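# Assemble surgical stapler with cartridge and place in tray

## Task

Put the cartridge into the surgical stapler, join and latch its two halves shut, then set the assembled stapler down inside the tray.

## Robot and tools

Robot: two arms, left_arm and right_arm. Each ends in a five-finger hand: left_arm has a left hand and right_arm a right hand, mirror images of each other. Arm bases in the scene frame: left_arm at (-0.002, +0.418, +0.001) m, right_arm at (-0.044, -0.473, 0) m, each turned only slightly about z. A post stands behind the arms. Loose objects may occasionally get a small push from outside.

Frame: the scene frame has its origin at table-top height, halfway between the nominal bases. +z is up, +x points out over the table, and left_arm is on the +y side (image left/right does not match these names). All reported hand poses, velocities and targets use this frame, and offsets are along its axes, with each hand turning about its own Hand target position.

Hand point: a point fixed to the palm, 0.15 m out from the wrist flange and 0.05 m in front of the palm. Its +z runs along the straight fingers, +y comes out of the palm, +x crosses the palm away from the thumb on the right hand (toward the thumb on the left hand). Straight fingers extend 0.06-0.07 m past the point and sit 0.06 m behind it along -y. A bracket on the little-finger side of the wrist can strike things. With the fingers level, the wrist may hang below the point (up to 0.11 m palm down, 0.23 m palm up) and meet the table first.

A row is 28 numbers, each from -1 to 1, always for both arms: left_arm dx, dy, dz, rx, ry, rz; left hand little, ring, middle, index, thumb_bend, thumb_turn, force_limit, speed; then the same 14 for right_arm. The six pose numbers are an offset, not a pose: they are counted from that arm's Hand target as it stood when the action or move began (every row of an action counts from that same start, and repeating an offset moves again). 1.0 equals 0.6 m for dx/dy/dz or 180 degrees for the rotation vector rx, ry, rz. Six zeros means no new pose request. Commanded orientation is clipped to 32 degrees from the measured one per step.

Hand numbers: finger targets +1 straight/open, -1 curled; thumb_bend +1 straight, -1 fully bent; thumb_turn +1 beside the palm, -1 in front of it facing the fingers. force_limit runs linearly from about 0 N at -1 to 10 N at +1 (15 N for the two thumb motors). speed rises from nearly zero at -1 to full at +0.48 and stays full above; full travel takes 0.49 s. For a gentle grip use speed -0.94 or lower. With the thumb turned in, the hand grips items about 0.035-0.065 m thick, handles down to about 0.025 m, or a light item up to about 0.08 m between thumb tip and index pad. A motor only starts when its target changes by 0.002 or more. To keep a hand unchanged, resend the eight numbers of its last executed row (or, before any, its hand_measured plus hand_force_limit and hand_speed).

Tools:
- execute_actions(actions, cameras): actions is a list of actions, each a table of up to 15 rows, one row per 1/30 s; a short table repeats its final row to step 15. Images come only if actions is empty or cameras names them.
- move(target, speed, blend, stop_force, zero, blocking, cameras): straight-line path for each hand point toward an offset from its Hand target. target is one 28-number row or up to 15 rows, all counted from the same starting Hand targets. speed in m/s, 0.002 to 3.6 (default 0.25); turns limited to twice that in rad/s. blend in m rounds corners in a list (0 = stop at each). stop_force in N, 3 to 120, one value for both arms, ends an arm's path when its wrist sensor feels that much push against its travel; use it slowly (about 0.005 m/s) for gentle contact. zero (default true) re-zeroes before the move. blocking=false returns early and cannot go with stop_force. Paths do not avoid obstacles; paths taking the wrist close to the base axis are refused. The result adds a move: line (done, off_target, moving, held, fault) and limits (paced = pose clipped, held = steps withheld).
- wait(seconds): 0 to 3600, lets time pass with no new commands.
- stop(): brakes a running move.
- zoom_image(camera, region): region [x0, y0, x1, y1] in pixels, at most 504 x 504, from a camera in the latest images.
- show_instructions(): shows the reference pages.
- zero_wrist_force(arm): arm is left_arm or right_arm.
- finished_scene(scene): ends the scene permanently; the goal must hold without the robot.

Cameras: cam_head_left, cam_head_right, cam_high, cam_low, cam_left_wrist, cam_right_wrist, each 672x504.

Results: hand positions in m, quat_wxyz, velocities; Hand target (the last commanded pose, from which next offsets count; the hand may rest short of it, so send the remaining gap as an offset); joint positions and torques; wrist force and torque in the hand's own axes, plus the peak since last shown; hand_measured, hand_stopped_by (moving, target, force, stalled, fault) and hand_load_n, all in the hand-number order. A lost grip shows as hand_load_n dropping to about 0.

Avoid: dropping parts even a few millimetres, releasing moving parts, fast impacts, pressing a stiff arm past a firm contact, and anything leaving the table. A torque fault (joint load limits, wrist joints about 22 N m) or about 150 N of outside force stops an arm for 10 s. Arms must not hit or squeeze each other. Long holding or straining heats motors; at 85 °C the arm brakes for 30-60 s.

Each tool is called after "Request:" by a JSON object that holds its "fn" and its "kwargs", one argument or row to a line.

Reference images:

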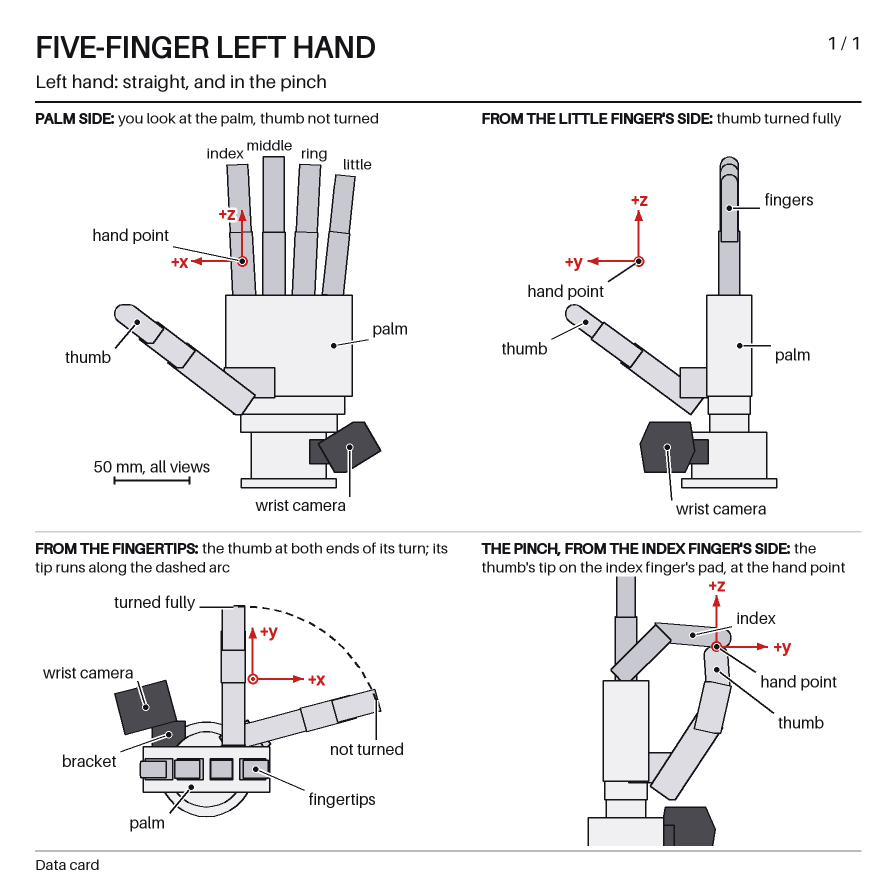

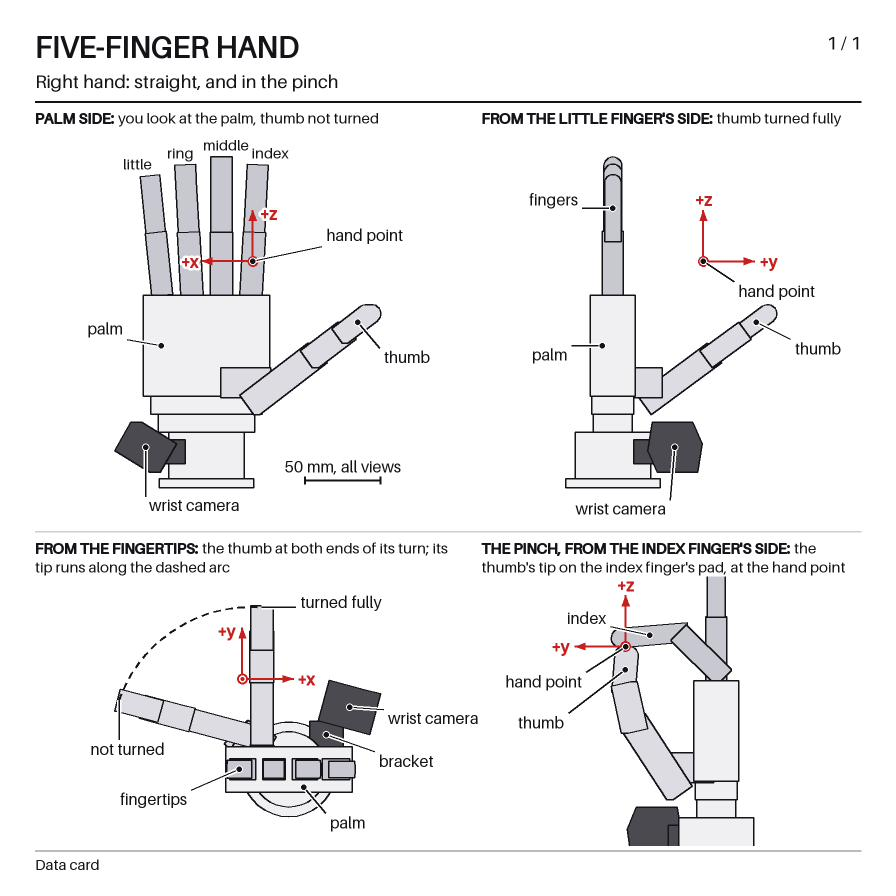

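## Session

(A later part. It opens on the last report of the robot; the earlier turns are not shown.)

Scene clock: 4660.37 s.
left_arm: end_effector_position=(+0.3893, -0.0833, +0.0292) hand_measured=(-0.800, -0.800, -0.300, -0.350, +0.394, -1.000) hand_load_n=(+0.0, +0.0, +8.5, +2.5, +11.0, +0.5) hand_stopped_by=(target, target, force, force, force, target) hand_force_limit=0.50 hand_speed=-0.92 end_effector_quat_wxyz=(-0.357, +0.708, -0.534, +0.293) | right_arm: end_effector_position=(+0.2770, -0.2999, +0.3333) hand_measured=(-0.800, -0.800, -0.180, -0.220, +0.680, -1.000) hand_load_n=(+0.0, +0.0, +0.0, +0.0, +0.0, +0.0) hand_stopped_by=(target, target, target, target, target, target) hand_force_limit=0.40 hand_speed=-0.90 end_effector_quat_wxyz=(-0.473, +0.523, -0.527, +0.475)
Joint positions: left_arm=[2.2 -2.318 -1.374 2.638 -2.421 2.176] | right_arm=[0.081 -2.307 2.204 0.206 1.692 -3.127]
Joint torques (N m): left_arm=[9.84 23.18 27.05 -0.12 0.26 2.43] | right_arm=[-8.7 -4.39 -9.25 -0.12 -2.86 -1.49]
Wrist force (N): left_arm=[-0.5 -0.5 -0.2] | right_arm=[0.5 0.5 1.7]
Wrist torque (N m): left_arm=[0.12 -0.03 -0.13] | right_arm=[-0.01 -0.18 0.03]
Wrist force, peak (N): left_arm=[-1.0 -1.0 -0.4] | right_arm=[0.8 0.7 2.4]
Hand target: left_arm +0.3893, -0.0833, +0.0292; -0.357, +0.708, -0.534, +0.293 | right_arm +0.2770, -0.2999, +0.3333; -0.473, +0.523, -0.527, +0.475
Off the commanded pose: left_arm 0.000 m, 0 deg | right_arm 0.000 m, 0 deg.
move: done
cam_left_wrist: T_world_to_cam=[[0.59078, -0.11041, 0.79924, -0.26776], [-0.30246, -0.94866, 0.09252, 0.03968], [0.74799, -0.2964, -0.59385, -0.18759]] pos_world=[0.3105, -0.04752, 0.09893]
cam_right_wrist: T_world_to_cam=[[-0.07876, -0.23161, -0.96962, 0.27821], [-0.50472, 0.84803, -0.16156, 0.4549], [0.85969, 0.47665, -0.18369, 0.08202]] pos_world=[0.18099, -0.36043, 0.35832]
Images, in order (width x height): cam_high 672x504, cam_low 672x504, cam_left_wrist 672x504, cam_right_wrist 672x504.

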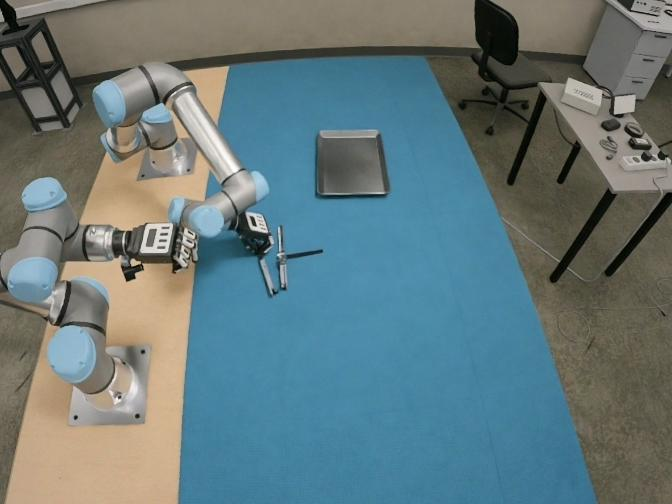

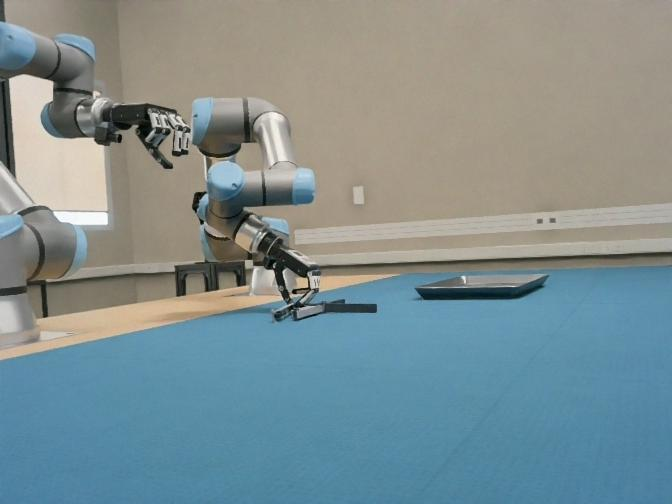

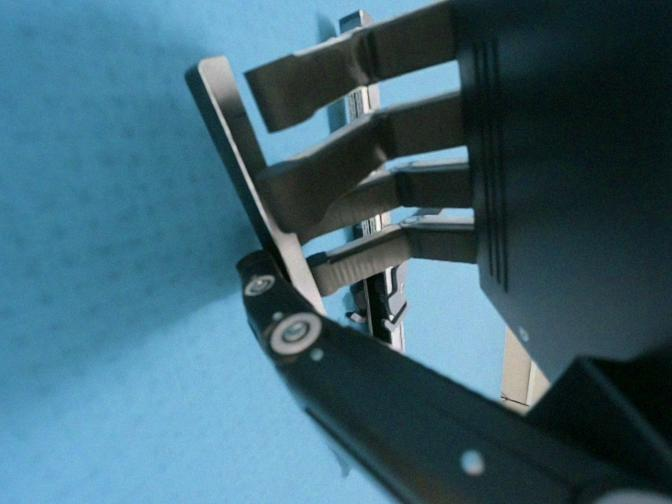

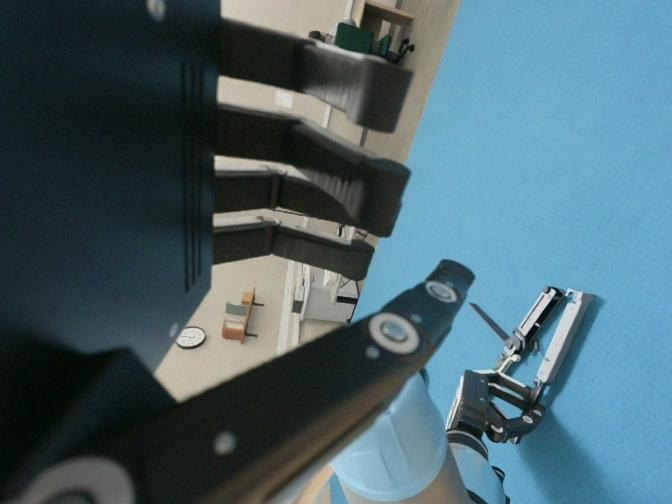

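Request:
{"fn": "move", "kwargs": {
  "target": [0,0,0,0,0,0,-0.8,-0.8,-0.8,-0.8,0.0,-1,0.5,-0.92,0.1617,0.0433,-0.305,0,0.3056,0,-0.8,-0.8,-0.18,-0.22,0.68,-1,0.4,-0.9],
  "speed": 0.1,
  "cameras": ["cam_low","cam_high","cam_head_right","cam_right_wrist"]
}}

Request:
{"fn": "zoom_image", "kwargs": {
  "camera": "cam_high",
  "region": [240, 220, 310, 300]
}}

Scene clock: 4728.97 s.
left_arm: end_effector_position=(+0.3893, -0.0833, +0.0292) hand_measured=(-0.800, -0.800, -0.300, -0.350, +0.394, -1.000) hand_load_n=(+0.0, +0.0, +8.5, +2.5, +11.0, +0.5) hand_stopped_by=(target, target, force, force, force, target) hand_force_limit=0.50 hand_speed=-0.92 end_effector_quat_wxyz=(-0.357, +0.708, -0.534, +0.293) | right_arm: end_effector_position=(+0.3740, -0.2740, +0.1504) hand_measured=(-0.800, -0.800, -0.180, -0.220, +0.680, -1.000) hand_load_n=(+0.0, +0.0, +0.0, +0.0, +0.0, +0.0) hand_stopped_by=(target, target, target, target, target, target) hand_force_limit=0.40 hand_speed=-0.90 end_effector_quat_wxyz=(-0.176, +0.683, -0.686, +0.180)
Joint positions: left_arm=[2.2 -2.318 -1.374 2.638 -2.421 2.176] | right_arm=[0.065 -1.376 1.721 0.719 1.626 -3.051]
Joint torques (N m): left_arm=[9.39 22.55 27.3 -0.2 0.13 2.18] | right_arm=[-8.17 -8.75 -33.68 2.9 -2.77 1.65]
Wrist force (N): left_arm=[-0.5 -0.4 -0.4] | right_arm=[1.0 0.3 2.9]
Wrist torque (N m): left_arm=[0.14 -0.03 -0.13] | right_arm=[-0.19 -0.27 -0.10]
Wrist force, peak (N): left_arm=[-0.9 -0.3 -0.4] | right_arm=[0.6 2.3 3.9]
Hand target: left_arm +0.3893, -0.0833, +0.0292; -0.357, +0.708, -0.534, +0.293 | right_arm +0.3741, -0.2739, +0.1503; -0.176, +0.683, -0.686, +0.180
Off the commanded pose: left_arm 0.000 m, 0 deg | right_arm 0.000 m, 0 deg.
move: done
cam_right_wrist: T_world_to_cam=[[-0.83935, -0.23161, -0.49178, 0.32708], [-0.4219, 0.84803, 0.3207, 0.3487], [0.34276, 0.47666, -0.80951, 0.24017]] pos_world=[0.33933, -0.33443, 0.24344]
Images, in order (width x height): cam_head_right 672x504, cam_high 672x504, cam_low 672x504, cam_right_wrist 672x504.

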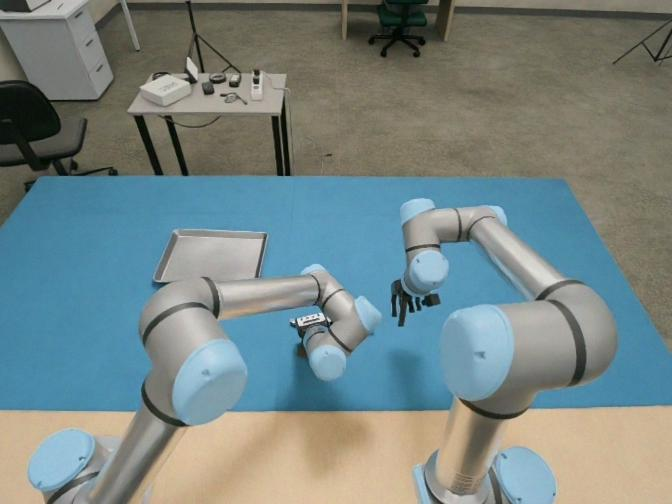

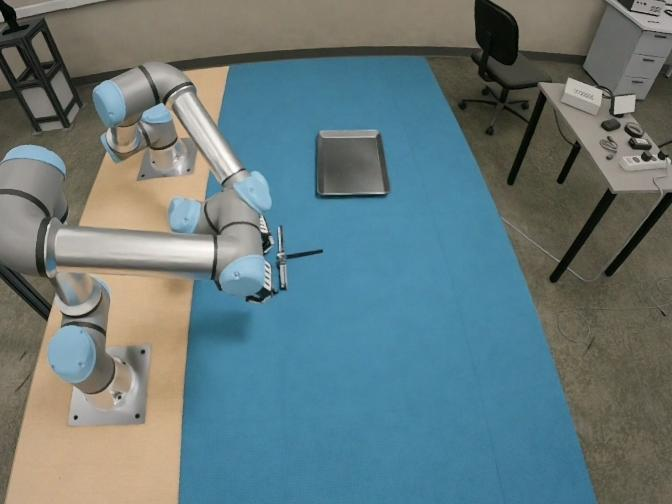

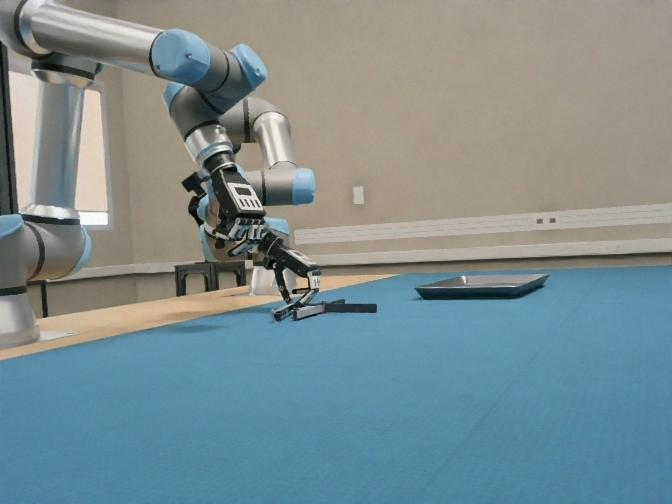

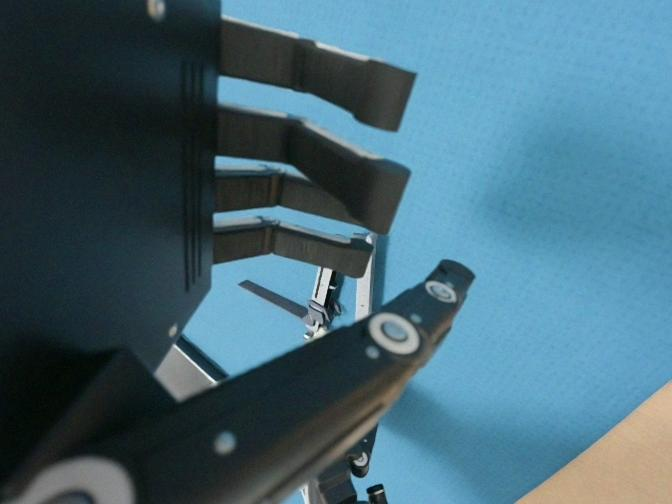

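Scaled by 6.300 from the camera's image (finer frame: 960x720).

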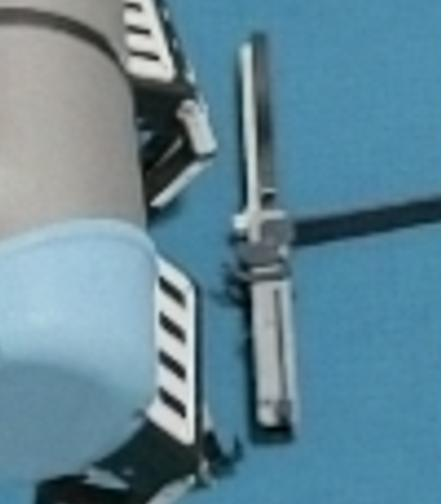

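Request:
{"fn": "move", "kwargs": {
  "target": [0,0,0,0,0,0,-0.8,-0.8,-0.8,-0.8,0.0,-1,0.5,-0.92,0.02,0.01,0.03,0,0,0,-0.99,-0.99,-0.99,-0.99,0.9,1,0.4,-0.2],
  "speed": 0.1,
  "cameras": ["cam_right_wrist"]
}}

Request:
{"fn": "zoom_image", "kwargs": {
  "camera": "cam_right_wrist",
  "region": [270, 220, 450, 380]
}}

Scene clock: 4739.00 s.
left_arm: end_effector_position=(+0.3893, -0.0833, +0.0292) hand_measured=(-0.800, -0.800, -0.300, -0.350, +0.394, -1.000) hand_load_n=(+0.0, +0.5, +8.5, +2.5, +11.0, +0.5) hand_stopped_by=(target, target, force, force, force, target) hand_force_limit=0.50 hand_speed=-0.92 end_effector_quat_wxyz=(-0.357, +0.708, -0.534, +0.293) | right_arm: end_effector_position=(+0.3861, -0.2679, +0.1683) hand_measured=(-0.990, -0.990, -0.990, -0.990, +0.900, +1.000) hand_load_n=(+0.0, +0.0, +0.0, +0.0, +0.0, +0.0) hand_stopped_by=(target, target, target, target, target, target) hand_force_limit=0.40 hand_speed=-0.20 end_effector_quat_wxyz=(-0.176, +0.683, -0.686, +0.180)
Joint positions: left_arm=[2.2 -2.318 -1.374 2.638 -2.421 2.176] | right_arm=[0.078 -1.357 1.65 0.773 1.632 -3.04]
Joint torques (N m): left_arm=[10.31 22.68 27.75 -0.05 0.19 2.19] | right_arm=[8.13 -8.54 -32.64 2.77 2.58 1.66]
Wrist force (N): left_arm=[-0.5 -0.4 -0.3] | right_arm=[0.8 0.6 2.3]
Wrist torque (N m): left_arm=[0.14 -0.02 -0.13] | right_arm=[-0.12 -0.23 -0.11]
Wrist force, peak (N): left_arm=[-0.7 -0.5 -0.4] | right_arm=[0.8 0.8 2.9]
Hand target: left_arm +0.3893, -0.0833, +0.0292; -0.357, +0.708, -0.534, +0.293 | right_arm +0.3861, -0.2679, +0.1683; -0.176, +0.683, -0.686, +0.180
Off the commanded pose: left_arm 0.000 m, 0 deg | right_arm 0.000 m, 0 deg.
move: done
cam_right_wrist: T_world_to_cam=[[-0.83948, -0.2316, -0.49156, 0.34742], [-0.42181, 0.84803, 0.3208, 0.34292], [0.34256, 0.47665, -0.8096, 0.24774]] pos_world=[0.35143, -0.32843, 0.26134]

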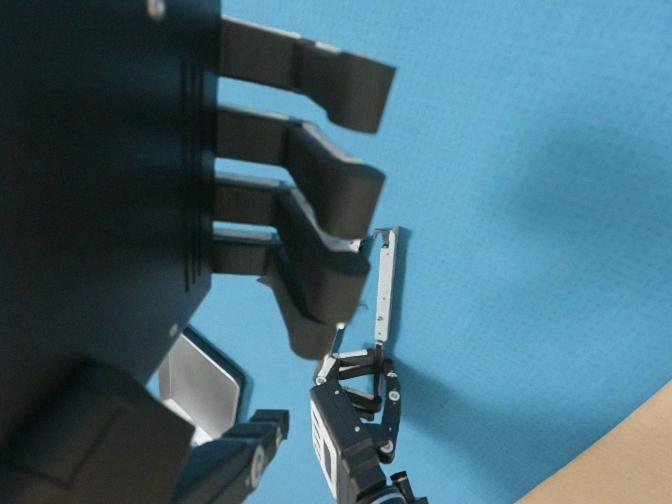

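Scaled by 2.800 from the camera's image (finer frame: 960x720).

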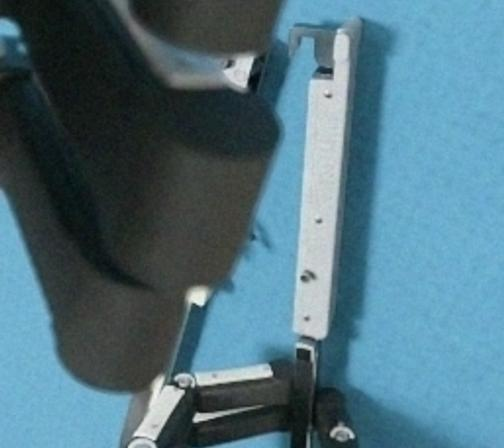

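Request:
{"fn": "move", "kwargs": {
  "target": [0,0,0,0,0,0,-0.8,-0.8,-0.8,-0.8,0.0,-1,0.5,-0.92,0.12,0.02,0.05,0,0,0,-0.99,-0.99,-0.99,-0.99,0.9,1,0.4,-0.2],
  "speed": 0.1,
  "cameras": ["cam_right_wrist"]
}}

Request:
{"fn": "zoom_image", "kwargs": {
  "camera": "cam_right_wrist",
  "region": [370, 220, 550, 380]
}}

Scene clock: 4746.40 s.
left_arm: end_effector_position=(+0.3893, -0.0833, +0.0292) hand_measured=(-0.800, -0.800, -0.300, -0.350, +0.394, -1.000) hand_load_n=(+0.0, +0.0, +8.5, +2.5, +11.0, +0.5) hand_stopped_by=(target, target, force, force, force, target) hand_force_limit=0.50 hand_speed=-0.92 end_effector_quat_wxyz=(-0.357, +0.708, -0.534, +0.293) | right_arm: end_effector_position=(+0.4580, -0.2560, +0.1983) hand_measured=(-0.990, -0.990, -0.990, -0.990, +0.900, +1.000) hand_load_n=(+0.0, +0.0, +0.0, +0.0, +0.0, +0.0) hand_stopped_by=(target, target, target, target, target, target) hand_force_limit=0.40 hand_speed=-0.20 end_effector_quat_wxyz=(-0.176, +0.683, -0.686, +0.180)
Joint positions: left_arm=[2.2 -2.318 -1.374 2.638 -2.421 2.176] | right_arm=[0.086 -1.203 1.368 0.901 1.636 -3.032]
Joint torques (N m): left_arm=[9.93 22.84 25.83 -0.11 0.15 2.08] | right_arm=[8.61 -14.84 -34.32 3.01 2.75 1.6]
Wrist force (N): left_arm=[-0.4 -0.2 -0.3] | right_arm=[1.0 0.4 2.7]
Wrist torque (N m): left_arm=[0.16 -0.05 -0.13] | right_arm=[-0.18 -0.27 -0.13]
Wrist force, peak (N): left_arm=[-0.8 -0.3 -0.2] | right_arm=[1.0 -0.1 3.1]
Hand target: left_arm +0.3893, -0.0833, +0.0292; -0.357, +0.708, -0.534, +0.293 | right_arm +0.4581, -0.2559, +0.1983; -0.176, +0.683, -0.686, +0.180
Off the commanded pose: left_arm 0.000 m, 0 deg | right_arm 0.000 m, 0 deg.
move: done
cam_right_wrist: T_world_to_cam=[[-0.83947, -0.23162, -0.49156, 0.4253], [-0.42183, 0.84803, 0.32079, 0.35345], [0.34256, 0.47665, -0.8096, 0.24168]] pos_world=[0.42333, -0.31643, 0.29134]

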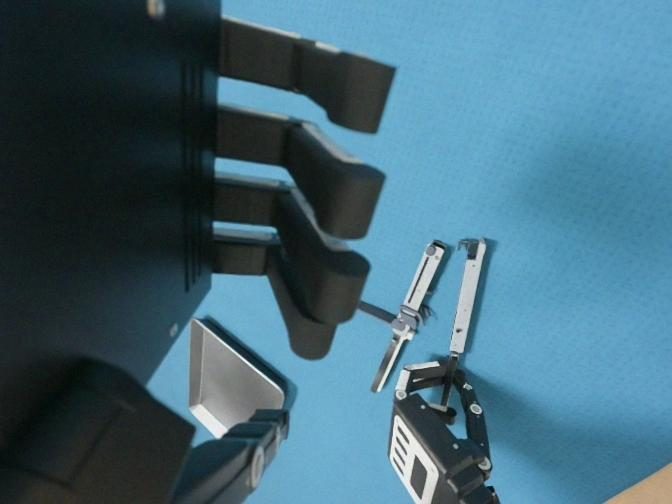

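Scaled by 2.800 from the camera's image (finer frame: 960x720).

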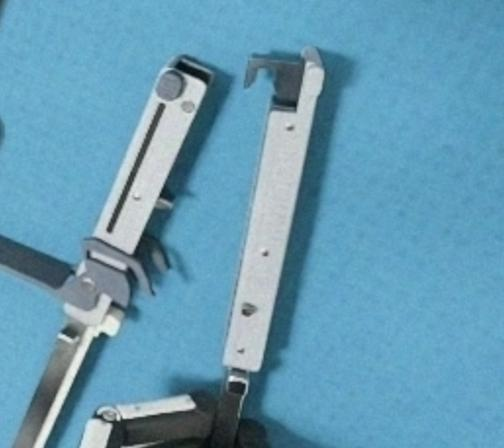

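Request:
{"fn": "move", "kwargs": {
  "target": [
    [-0.0205,-0.0048,0,0,0,0.0278,-0.8,-0.8,-0.8,-0.8,0.0,-1,0.5,-0.92,0,0,0,0,0,0,-0.99,-0.99,-0.99,-0.99,0.9,1,0.4,-0.2],
    [0.0087,0.0102,0,0,0,0.0278,-0.8,-0.8,-0.8,-0.8,0.0,-1,0.5,-0.92,0,0,0,0,0,0,-0.99,-0.99,-0.99,-0.99,0.9,1,0.4,-0.2]
  ],
  "speed": 0.02,
  "stop_force": 5,
  "cameras": ["cam_right_wrist","cam_left_wrist","cam_low"]
}}

Request:
{"fn": "zoom_image", "kwargs": {
  "camera": "cam_right_wrist",
  "region": [380, 220, 500, 340]
}}

Request:
{"fn": "zoom_image", "kwargs": {
  "camera": "cam_low",
  "region": [260, 270, 340, 330]
}}

Scene clock: 4800.43 s.
left_arm: end_effector_position=(+0.3945, -0.0772, +0.0292) hand_measured=(-0.800, -0.800, -0.300, -0.350, +0.394, -1.000) hand_load_n=(+0.0, +0.0, +8.5, +2.5, +11.0, +0.5) hand_stopped_by=(target, target, force, force, force, target) hand_force_limit=0.50 hand_speed=-0.92 end_effector_quat_wxyz=(-0.369, +0.731, -0.502, +0.278) | right_arm: end_effector_position=(+0.4581, -0.2559, +0.1983) hand_measured=(-0.990, -0.990, -0.990, -0.990, +0.900, +1.000) hand_load_n=(+0.0, +0.0, +0.5, +0.0, +0.0, +0.0) hand_stopped_by=(target, target, target, target, target, target) hand_force_limit=0.40 hand_speed=-0.20 end_effector_quat_wxyz=(-0.176, +0.683, -0.686, +0.180)
Joint positions: left_arm=[2.2 -2.36 -1.319 2.532 -2.461 2.055] | right_arm=[0.086 -1.202 1.368 0.901 1.636 -3.032]
Joint torques (N m): left_arm=[10.08 64.23 7 -0.28 0.2 2.55] | right_arm=[7.93 -14.61 -34.58 2.62 2.74 1.55]
Wrist force (N): left_arm=[-0.5 0.1 -0.1] | right_arm=[1.0 0.3 2.7]
Wrist torque (N m): left_arm=[0.19 0.00 -0.13] | right_arm=[-0.20 -0.28 -0.13]
Wrist force, peak (N): left_arm=[-0.7 -0.9 -0.1] | right_arm=[1.4 0.7 3.2]
Hand target: left_arm +0.3945, -0.0772, +0.0292; -0.369, +0.731, -0.502, +0.278 | right_arm +0.4581, -0.2559, +0.1983; -0.176, +0.683, -0.686, +0.180
Off the commanded pose: left_arm 0.000 m, 0 deg | right_arm 0.000 m, 0 deg.
move: done
cam_left_wrist: T_world_to_cam=[[0.59814, -0.05842, 0.79926, -0.26906], [-0.2186, -0.97141, 0.09258, 0.01221], [0.77101, -0.23009, -0.59381, -0.19364]] pos_world=[0.3129, -0.04841, 0.09893]
cam_right_wrist: T_world_to_cam=[[-0.83948, -0.2316, -0.49156, 0.42539], [-0.42181, 0.84803, 0.3208, 0.35349], [0.34256, 0.47665, -0.8096, 0.24165]] pos_world=[0.42343, -0.31643, 0.29134]
Images, in order (width x height): cam_low 672x504, cam_left_wrist 672x504, cam_right_wrist 672x504.

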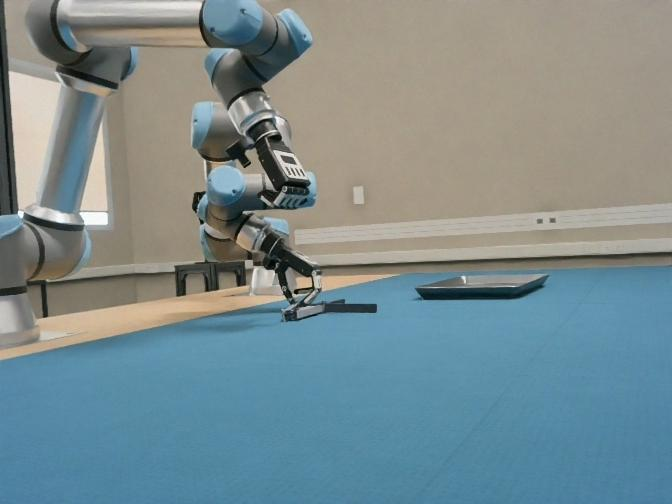

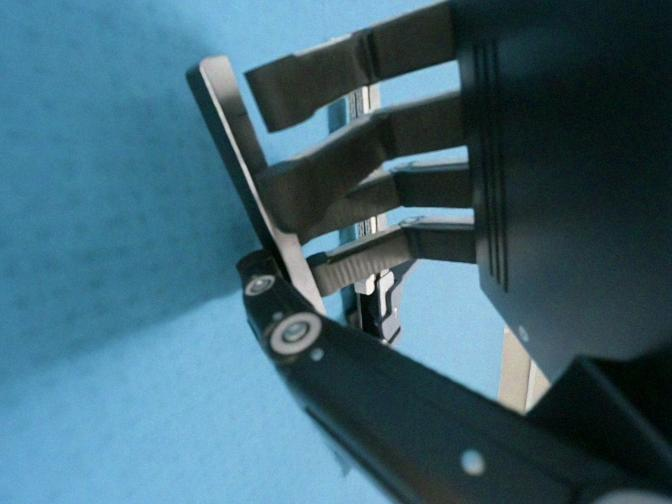

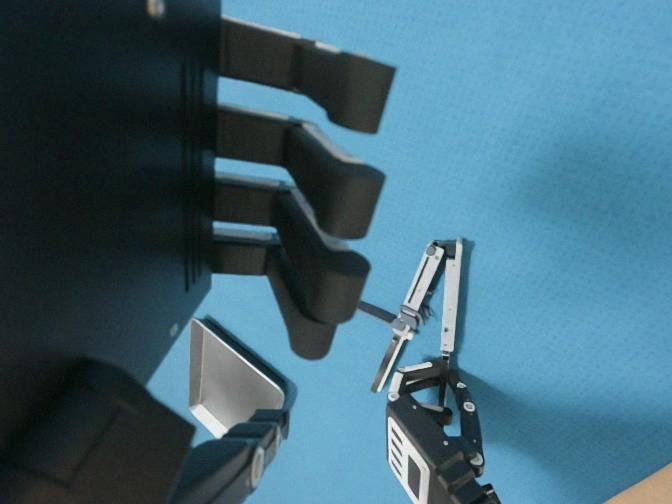

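Scaled by 4.200 from the camera's image (finer frame: 960x720).

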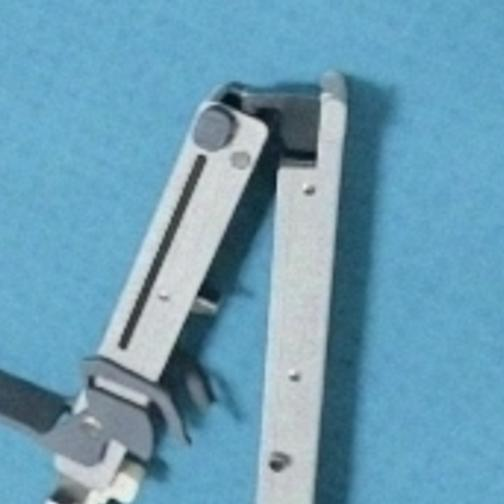

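Scaled by 6.300 from the camera's image (finer frame: 960x720).

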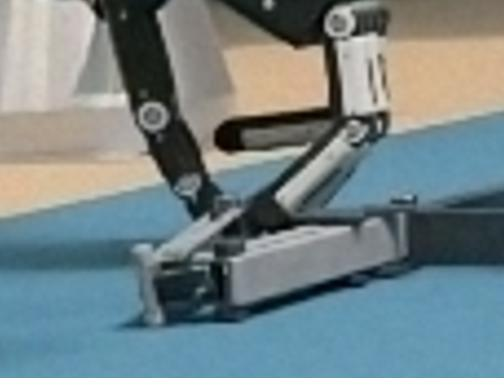

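Request:
{"fn": "move", "kwargs": {
  "target": [
    [0.0075,0,0,0,0,0,-0.8,-0.8,-0.8,-0.8,0.0,-1,0.5,-0.92,0,0,0,0,0,0,-0.99,-0.99,-0.99,-0.99,0.9,1,0.4,-0.2],
    [0.0068,0.0187,0,0,0,0,-0.8,-0.8,-0.8,-0.8,0.0,-1,0.5,-0.92,0,0,0,0,0,0,-0.99,-0.99,-0.99,-0.99,0.9,1,0.4,-0.2]
  ],
  "speed": 0.015,
  "stop_force": 4,
  "cameras": ["cam_right_wrist","cam_left_wrist","cam_low"]
}}

Request:
{"fn": "zoom_image", "kwargs": {
  "camera": "cam_right_wrist",
  "region": [380, 220, 500, 340]
}}

Request:
{"fn": "zoom_image", "kwargs": {
  "camera": "cam_low",
  "region": [260, 270, 340, 330]
}}

Scene clock: 4822.43 s.
left_arm: end_effector_position=(+0.3986, -0.0660, +0.0292) hand_measured=(-0.800, -0.800, -0.300, -0.350, +0.394, -1.000) hand_load_n=(+0.0, +0.5, +9.0, +2.5, +11.0, +0.5) hand_stopped_by=(target, target, force, force, force, target) hand_force_limit=0.50 hand_speed=-0.92 end_effector_quat_wxyz=(-0.369, +0.731, -0.502, +0.278) | right_arm: end_effector_position=(+0.4581, -0.2559, +0.1983) hand_measured=(-0.990, -0.990, -0.990, -0.990, +0.900, +1.000) hand_load_n=(+0.0, +0.0, +0.0, +0.0, +0.0, +0.0) hand_stopped_by=(target, target, target, target, target, target) hand_force_limit=0.40 hand_speed=-0.20 end_effector_quat_wxyz=(-0.176, +0.683, -0.686, +0.180)
Joint positions: left_arm=[2.218 -2.337 -1.356 2.567 -2.453 2.082] | right_arm=[0.086 -1.202 1.368 0.901 1.636 -3.032]
Joint torques (N m): left_arm=[10.6 63.51 7.9 -0.37 0.09 2.31] | right_arm=[8.5 -14.36 -34.63 2.59 2.7 1.46]
Wrist force (N): left_arm=[-0.1 0.0 0.0] | right_arm=[1.3 0.4 3.0]
Wrist torque (N m): left_arm=[0.18 -0.02 -0.14] | right_arm=[-0.19 -0.32 -0.11]
Wrist force, peak (N): left_arm=[-0.6 0.2 -0.6] | right_arm=[1.2 0.8 3.0]
Hand target: left_arm +0.3986, -0.0660, +0.0292; -0.369, +0.731, -0.502, +0.278 | right_arm +0.4581, -0.2559, +0.1983; -0.176, +0.683, -0.686, +0.180
Off the commanded pose: left_arm 0.000 m, 0 deg | right_arm 0.000 m, 0 deg.
move: done
cam_left_wrist: T_world_to_cam=[[0.59814, -0.05842, 0.79926, -0.27085], [-0.2186, -0.97141, 0.09258, 0.02408], [0.77101, -0.23009, -0.59381, -0.1942]] pos_world=[0.317, -0.03711, 0.09893]
cam_right_wrist: T_world_to_cam=[[-0.83948, -0.2316, -0.49156, 0.42539], [-0.42181, 0.84803, 0.3208, 0.35349], [0.34256, 0.47665, -0.8096, 0.24165]] pos_world=[0.42343, -0.31643, 0.29134]
Images, in order (width x height): cam_low 672x504, cam_left_wrist 672x504, cam_right_wrist 672x504.

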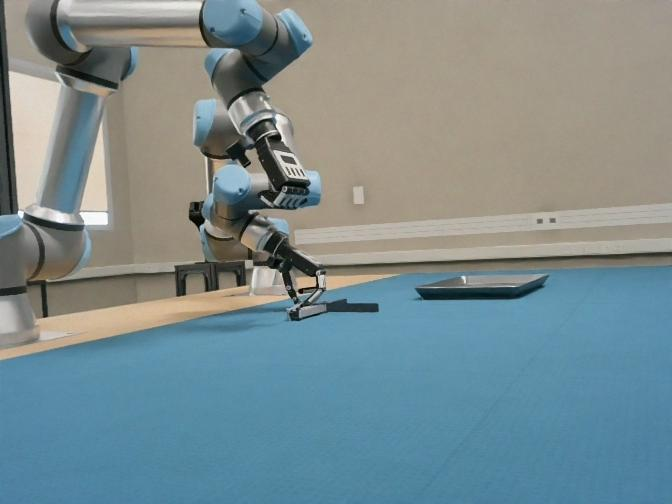

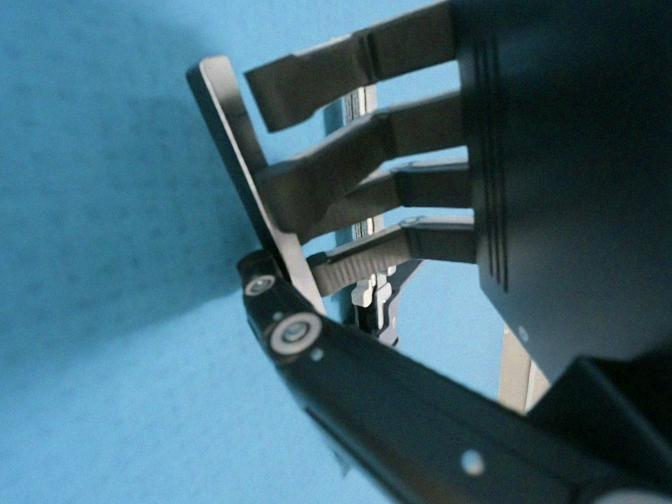

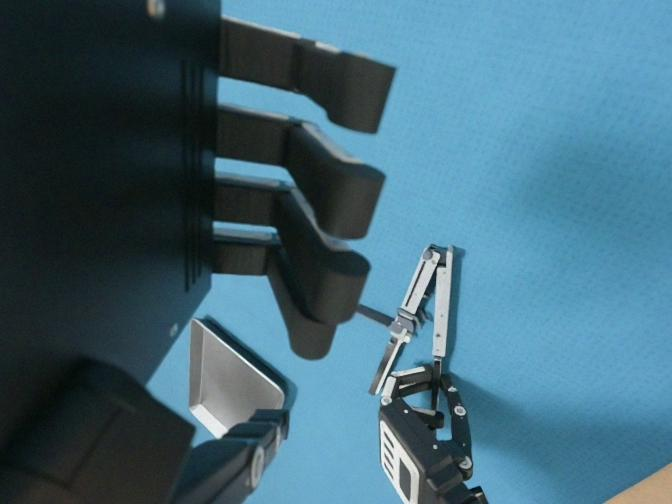

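Scaled by 4.200 from the camera's image (finer frame: 960x720).

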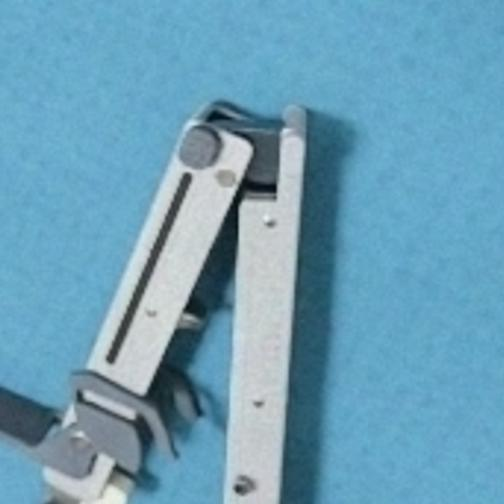

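Scaled by 6.300 from the camera's image (finer frame: 960x720).

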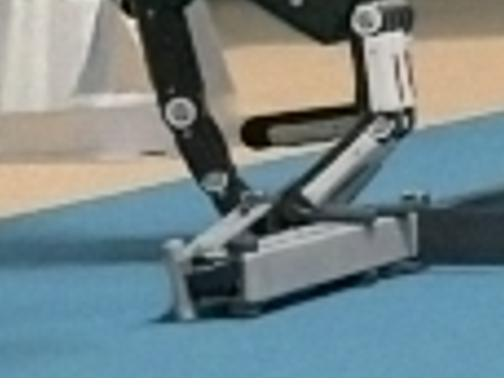

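Request:
{"fn": "move", "kwargs": {
  "target": [
    [-0.0122,-0.0083,0,0,0,0.0167,-0.8,-0.8,-0.8,-0.8,0.0,-1,0.5,-0.92,0,0,0,0,0,0,-0.99,-0.99,-0.99,-0.99,0.9,1,0.4,-0.2],
    [-0.0063,-0.0083,0,0,0,0.0167,-0.8,-0.8,-0.8,-0.8,0.0,-1,0.5,-0.92,0,0,0,0,0,0,-0.99,-0.99,-0.99,-0.99,0.9,1,0.4,-0.2]
  ],
  "speed": 0.015,
  "stop_force": 4,
  "cameras": ["cam_right_wrist"]
}}

Request:
{"fn": "zoom_image", "kwargs": {
  "camera": "cam_right_wrist",
  "region": [390, 230, 480, 320]
}}

Scene clock: 4857.57 s.
left_arm: end_effector_position=(+0.3948, -0.0709, +0.0292) hand_measured=(-0.800, -0.800, -0.300, -0.350, +0.394, -1.000) hand_load_n=(+0.0, +0.5, +8.5, +2.5, +11.0, +0.5) hand_stopped_by=(target, target, force, force, force, target) hand_force_limit=0.50 hand_speed=-0.92 end_effector_quat_wxyz=(-0.376, +0.744, -0.483, +0.268) | right_arm: end_effector_position=(+0.4581, -0.2559, +0.1983) hand_measured=(-0.990, -0.990, -0.990, -0.990, +0.900, +1.000) hand_load_n=(-0.5, +0.0, +0.0, +0.0, +0.0, +0.0) hand_stopped_by=(target, target, target, target, target, target) hand_force_limit=0.40 hand_speed=-0.20 end_effector_quat_wxyz=(-0.176, +0.683, -0.686, +0.180)
Joint positions: left_arm=[2.199 -2.379 -1.3 2.47 -2.481 1.976] | right_arm=[0.086 -1.202 1.368 0.901 1.636 -3.032]
Joint torques (N m): left_arm=[8.54 23.91 26.98 -0.41 0.37 2.31] | right_arm=[8.52 -15.5 -33.41 2.85 2.53 1.38]
Wrist force (N): left_arm=[-1.1 -0.5 -0.1] | right_arm=[1.0 0.3 3.1]
Wrist torque (N m): left_arm=[0.13 0.05 -0.06] | right_arm=[-0.21 -0.28 -0.14]
Wrist force, peak (N): left_arm=[-1.3 -0.8 -0.2] | right_arm=[1.3 0.6 3.0]
Hand target: left_arm +0.3948, -0.0709, +0.0292; -0.376, +0.744, -0.483, +0.268 | right_arm +0.4581, -0.2559, +0.1983; -0.176, +0.683, -0.686, +0.180
Off the commanded pose: left_arm 0.000 m, 0 deg | right_arm 0.000 m, 0 deg.
move: done
cam_right_wrist: T_world_to_cam=[[-0.83948, -0.2316, -0.49156, 0.42539], [-0.42181, 0.84803, 0.3208, 0.35349], [0.34256, 0.47665, -0.8096, 0.24165]] pos_world=[0.42343, -0.31643, 0.29134]

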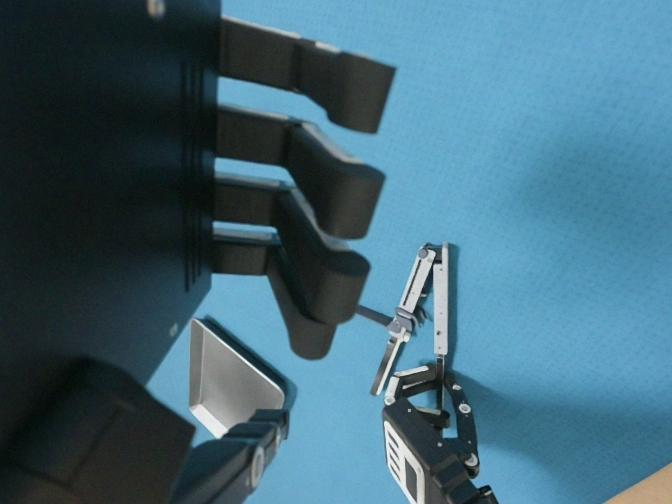

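Scaled by 5.600 from the camera's image (finer frame: 960x720).

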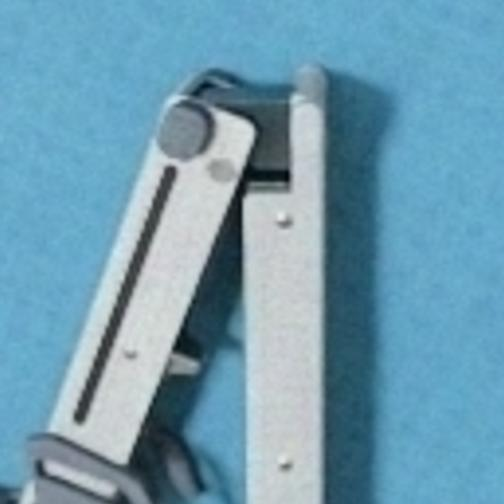

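Request:
{"fn": "move", "kwargs": {
  "target": [
    [-0.005,-0.0083,0,0,0,0,-0.8,-0.8,-0.8,-0.8,0.0,-1,0.5,-0.92,0,0,0,0,0,0,-0.99,-0.99,-0.99,-0.99,0.9,1,0.4,-0.2],
    [-0.0333,-0.0083,0,0,0,0,-0.8,-0.8,-0.8,-0.8,0.0,-1,0.5,-0.92,0,0,0,0,0,0,-0.99,-0.99,-0.99,-0.99,0.9,1,0.4,-0.2]
  ],
  "speed": 0.025,
  "cameras": ["cam_right_wrist","cam_low"]
}}

Request:
{"fn": "zoom_image", "kwargs": {
  "camera": "cam_right_wrist",
  "region": [405, 230, 465, 290]
}}

Request:
{"fn": "zoom_image", "kwargs": {
  "camera": "cam_low",
  "region": [270, 285, 330, 330]
}}

Scene clock: 4937.57 s.
left_arm: end_effector_position=(+0.3750, -0.0759, +0.0292) hand_measured=(-0.800, -0.800, -0.300, -0.350, +0.394, -1.000) hand_load_n=(+0.0, +0.0, +7.5, +2.5, +11.5, +0.5) hand_stopped_by=(target, target, force, force, force, target) hand_force_limit=0.50 hand_speed=-0.92 end_effector_quat_wxyz=(-0.376, +0.744, -0.483, +0.268) | right_arm: end_effector_position=(+0.4581, -0.2559, +0.1983) hand_measured=(-0.990, -0.990, -0.990, -0.990, +0.900, +1.000) hand_load_n=(+0.0, +0.0, +0.0, +0.0, -0.5, +0.0) hand_stopped_by=(target, target, target, target, target, target) hand_force_limit=0.40 hand_speed=-0.20 end_effector_quat_wxyz=(-0.176, +0.683, -0.686, +0.180)
Joint positions: left_arm=[2.164 -2.38 -1.308 2.438 -2.493 1.923] | right_arm=[0.086 -1.202 1.368 0.901 1.636 -3.032]
Joint torques (N m): left_arm=[-6.89 64.27 6.28 -4.15 -2.85 -2.03] | right_arm=[8.65 -14.2 -33.26 2.78 2.51 1.41]
Wrist force (N): left_arm=[-0.9 -1.0 0.0] | right_arm=[1.0 0.4 2.6]
Wrist torque (N m): left_arm=[0.09 0.03 -0.09] | right_arm=[-0.17 -0.27 -0.12]
Wrist force, peak (N): left_arm=[-1.3 -1.3 0.3] | right_arm=[1.3 0.3 3.1]
Hand target: left_arm +0.3748, -0.0759, +0.0292; -0.376, +0.744, -0.483, +0.268 | right_arm +0.4581, -0.2559, +0.1983; -0.176, +0.683, -0.686, +0.180
Off the commanded pose: left_arm 0.000 m, 0 deg | right_arm 0.000 m, 0 deg.
move: done
cam_right_wrist: T_world_to_cam=[[-0.83948, -0.2316, -0.49156, 0.42539], [-0.42181, 0.84803, 0.3208, 0.35349], [0.34256, 0.47665, -0.8096, 0.24165]] pos_world=[0.42343, -0.31643, 0.29134]
Images, in order (width x height): cam_low 672x504, cam_right_wrist 672x504.

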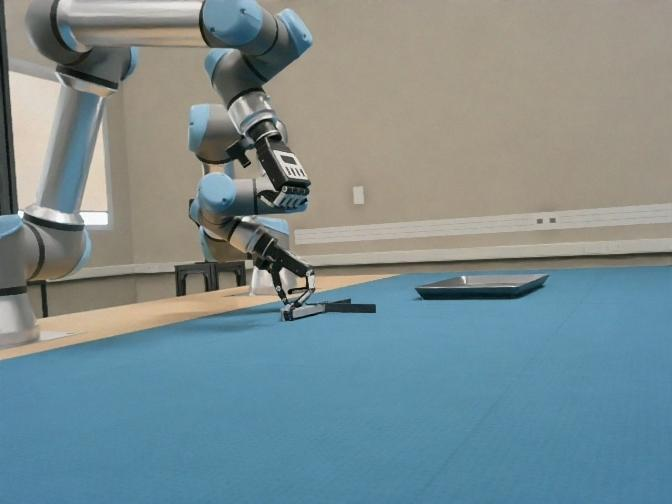

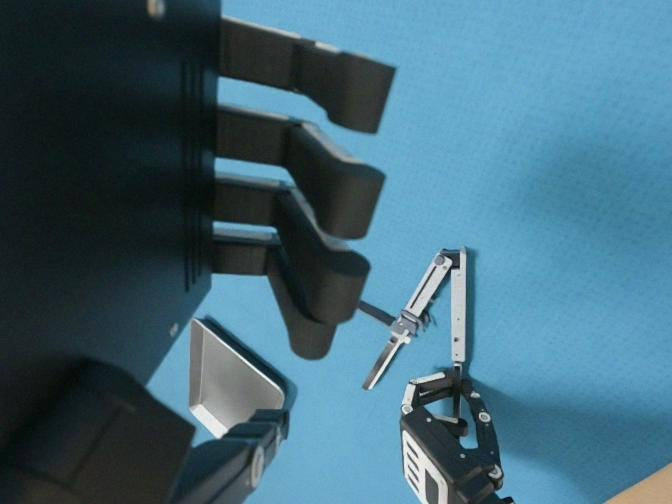

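Scaled by 8.400 from the camera's image (finer frame: 960x720).

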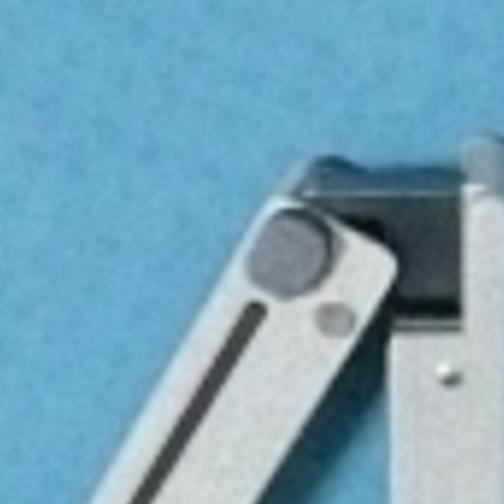

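Scaled by 8.400 from the camera's image (finer frame: 960x720).

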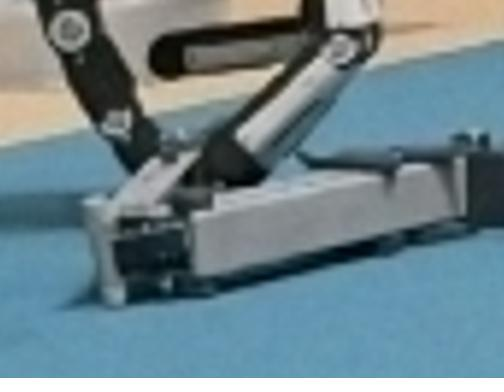

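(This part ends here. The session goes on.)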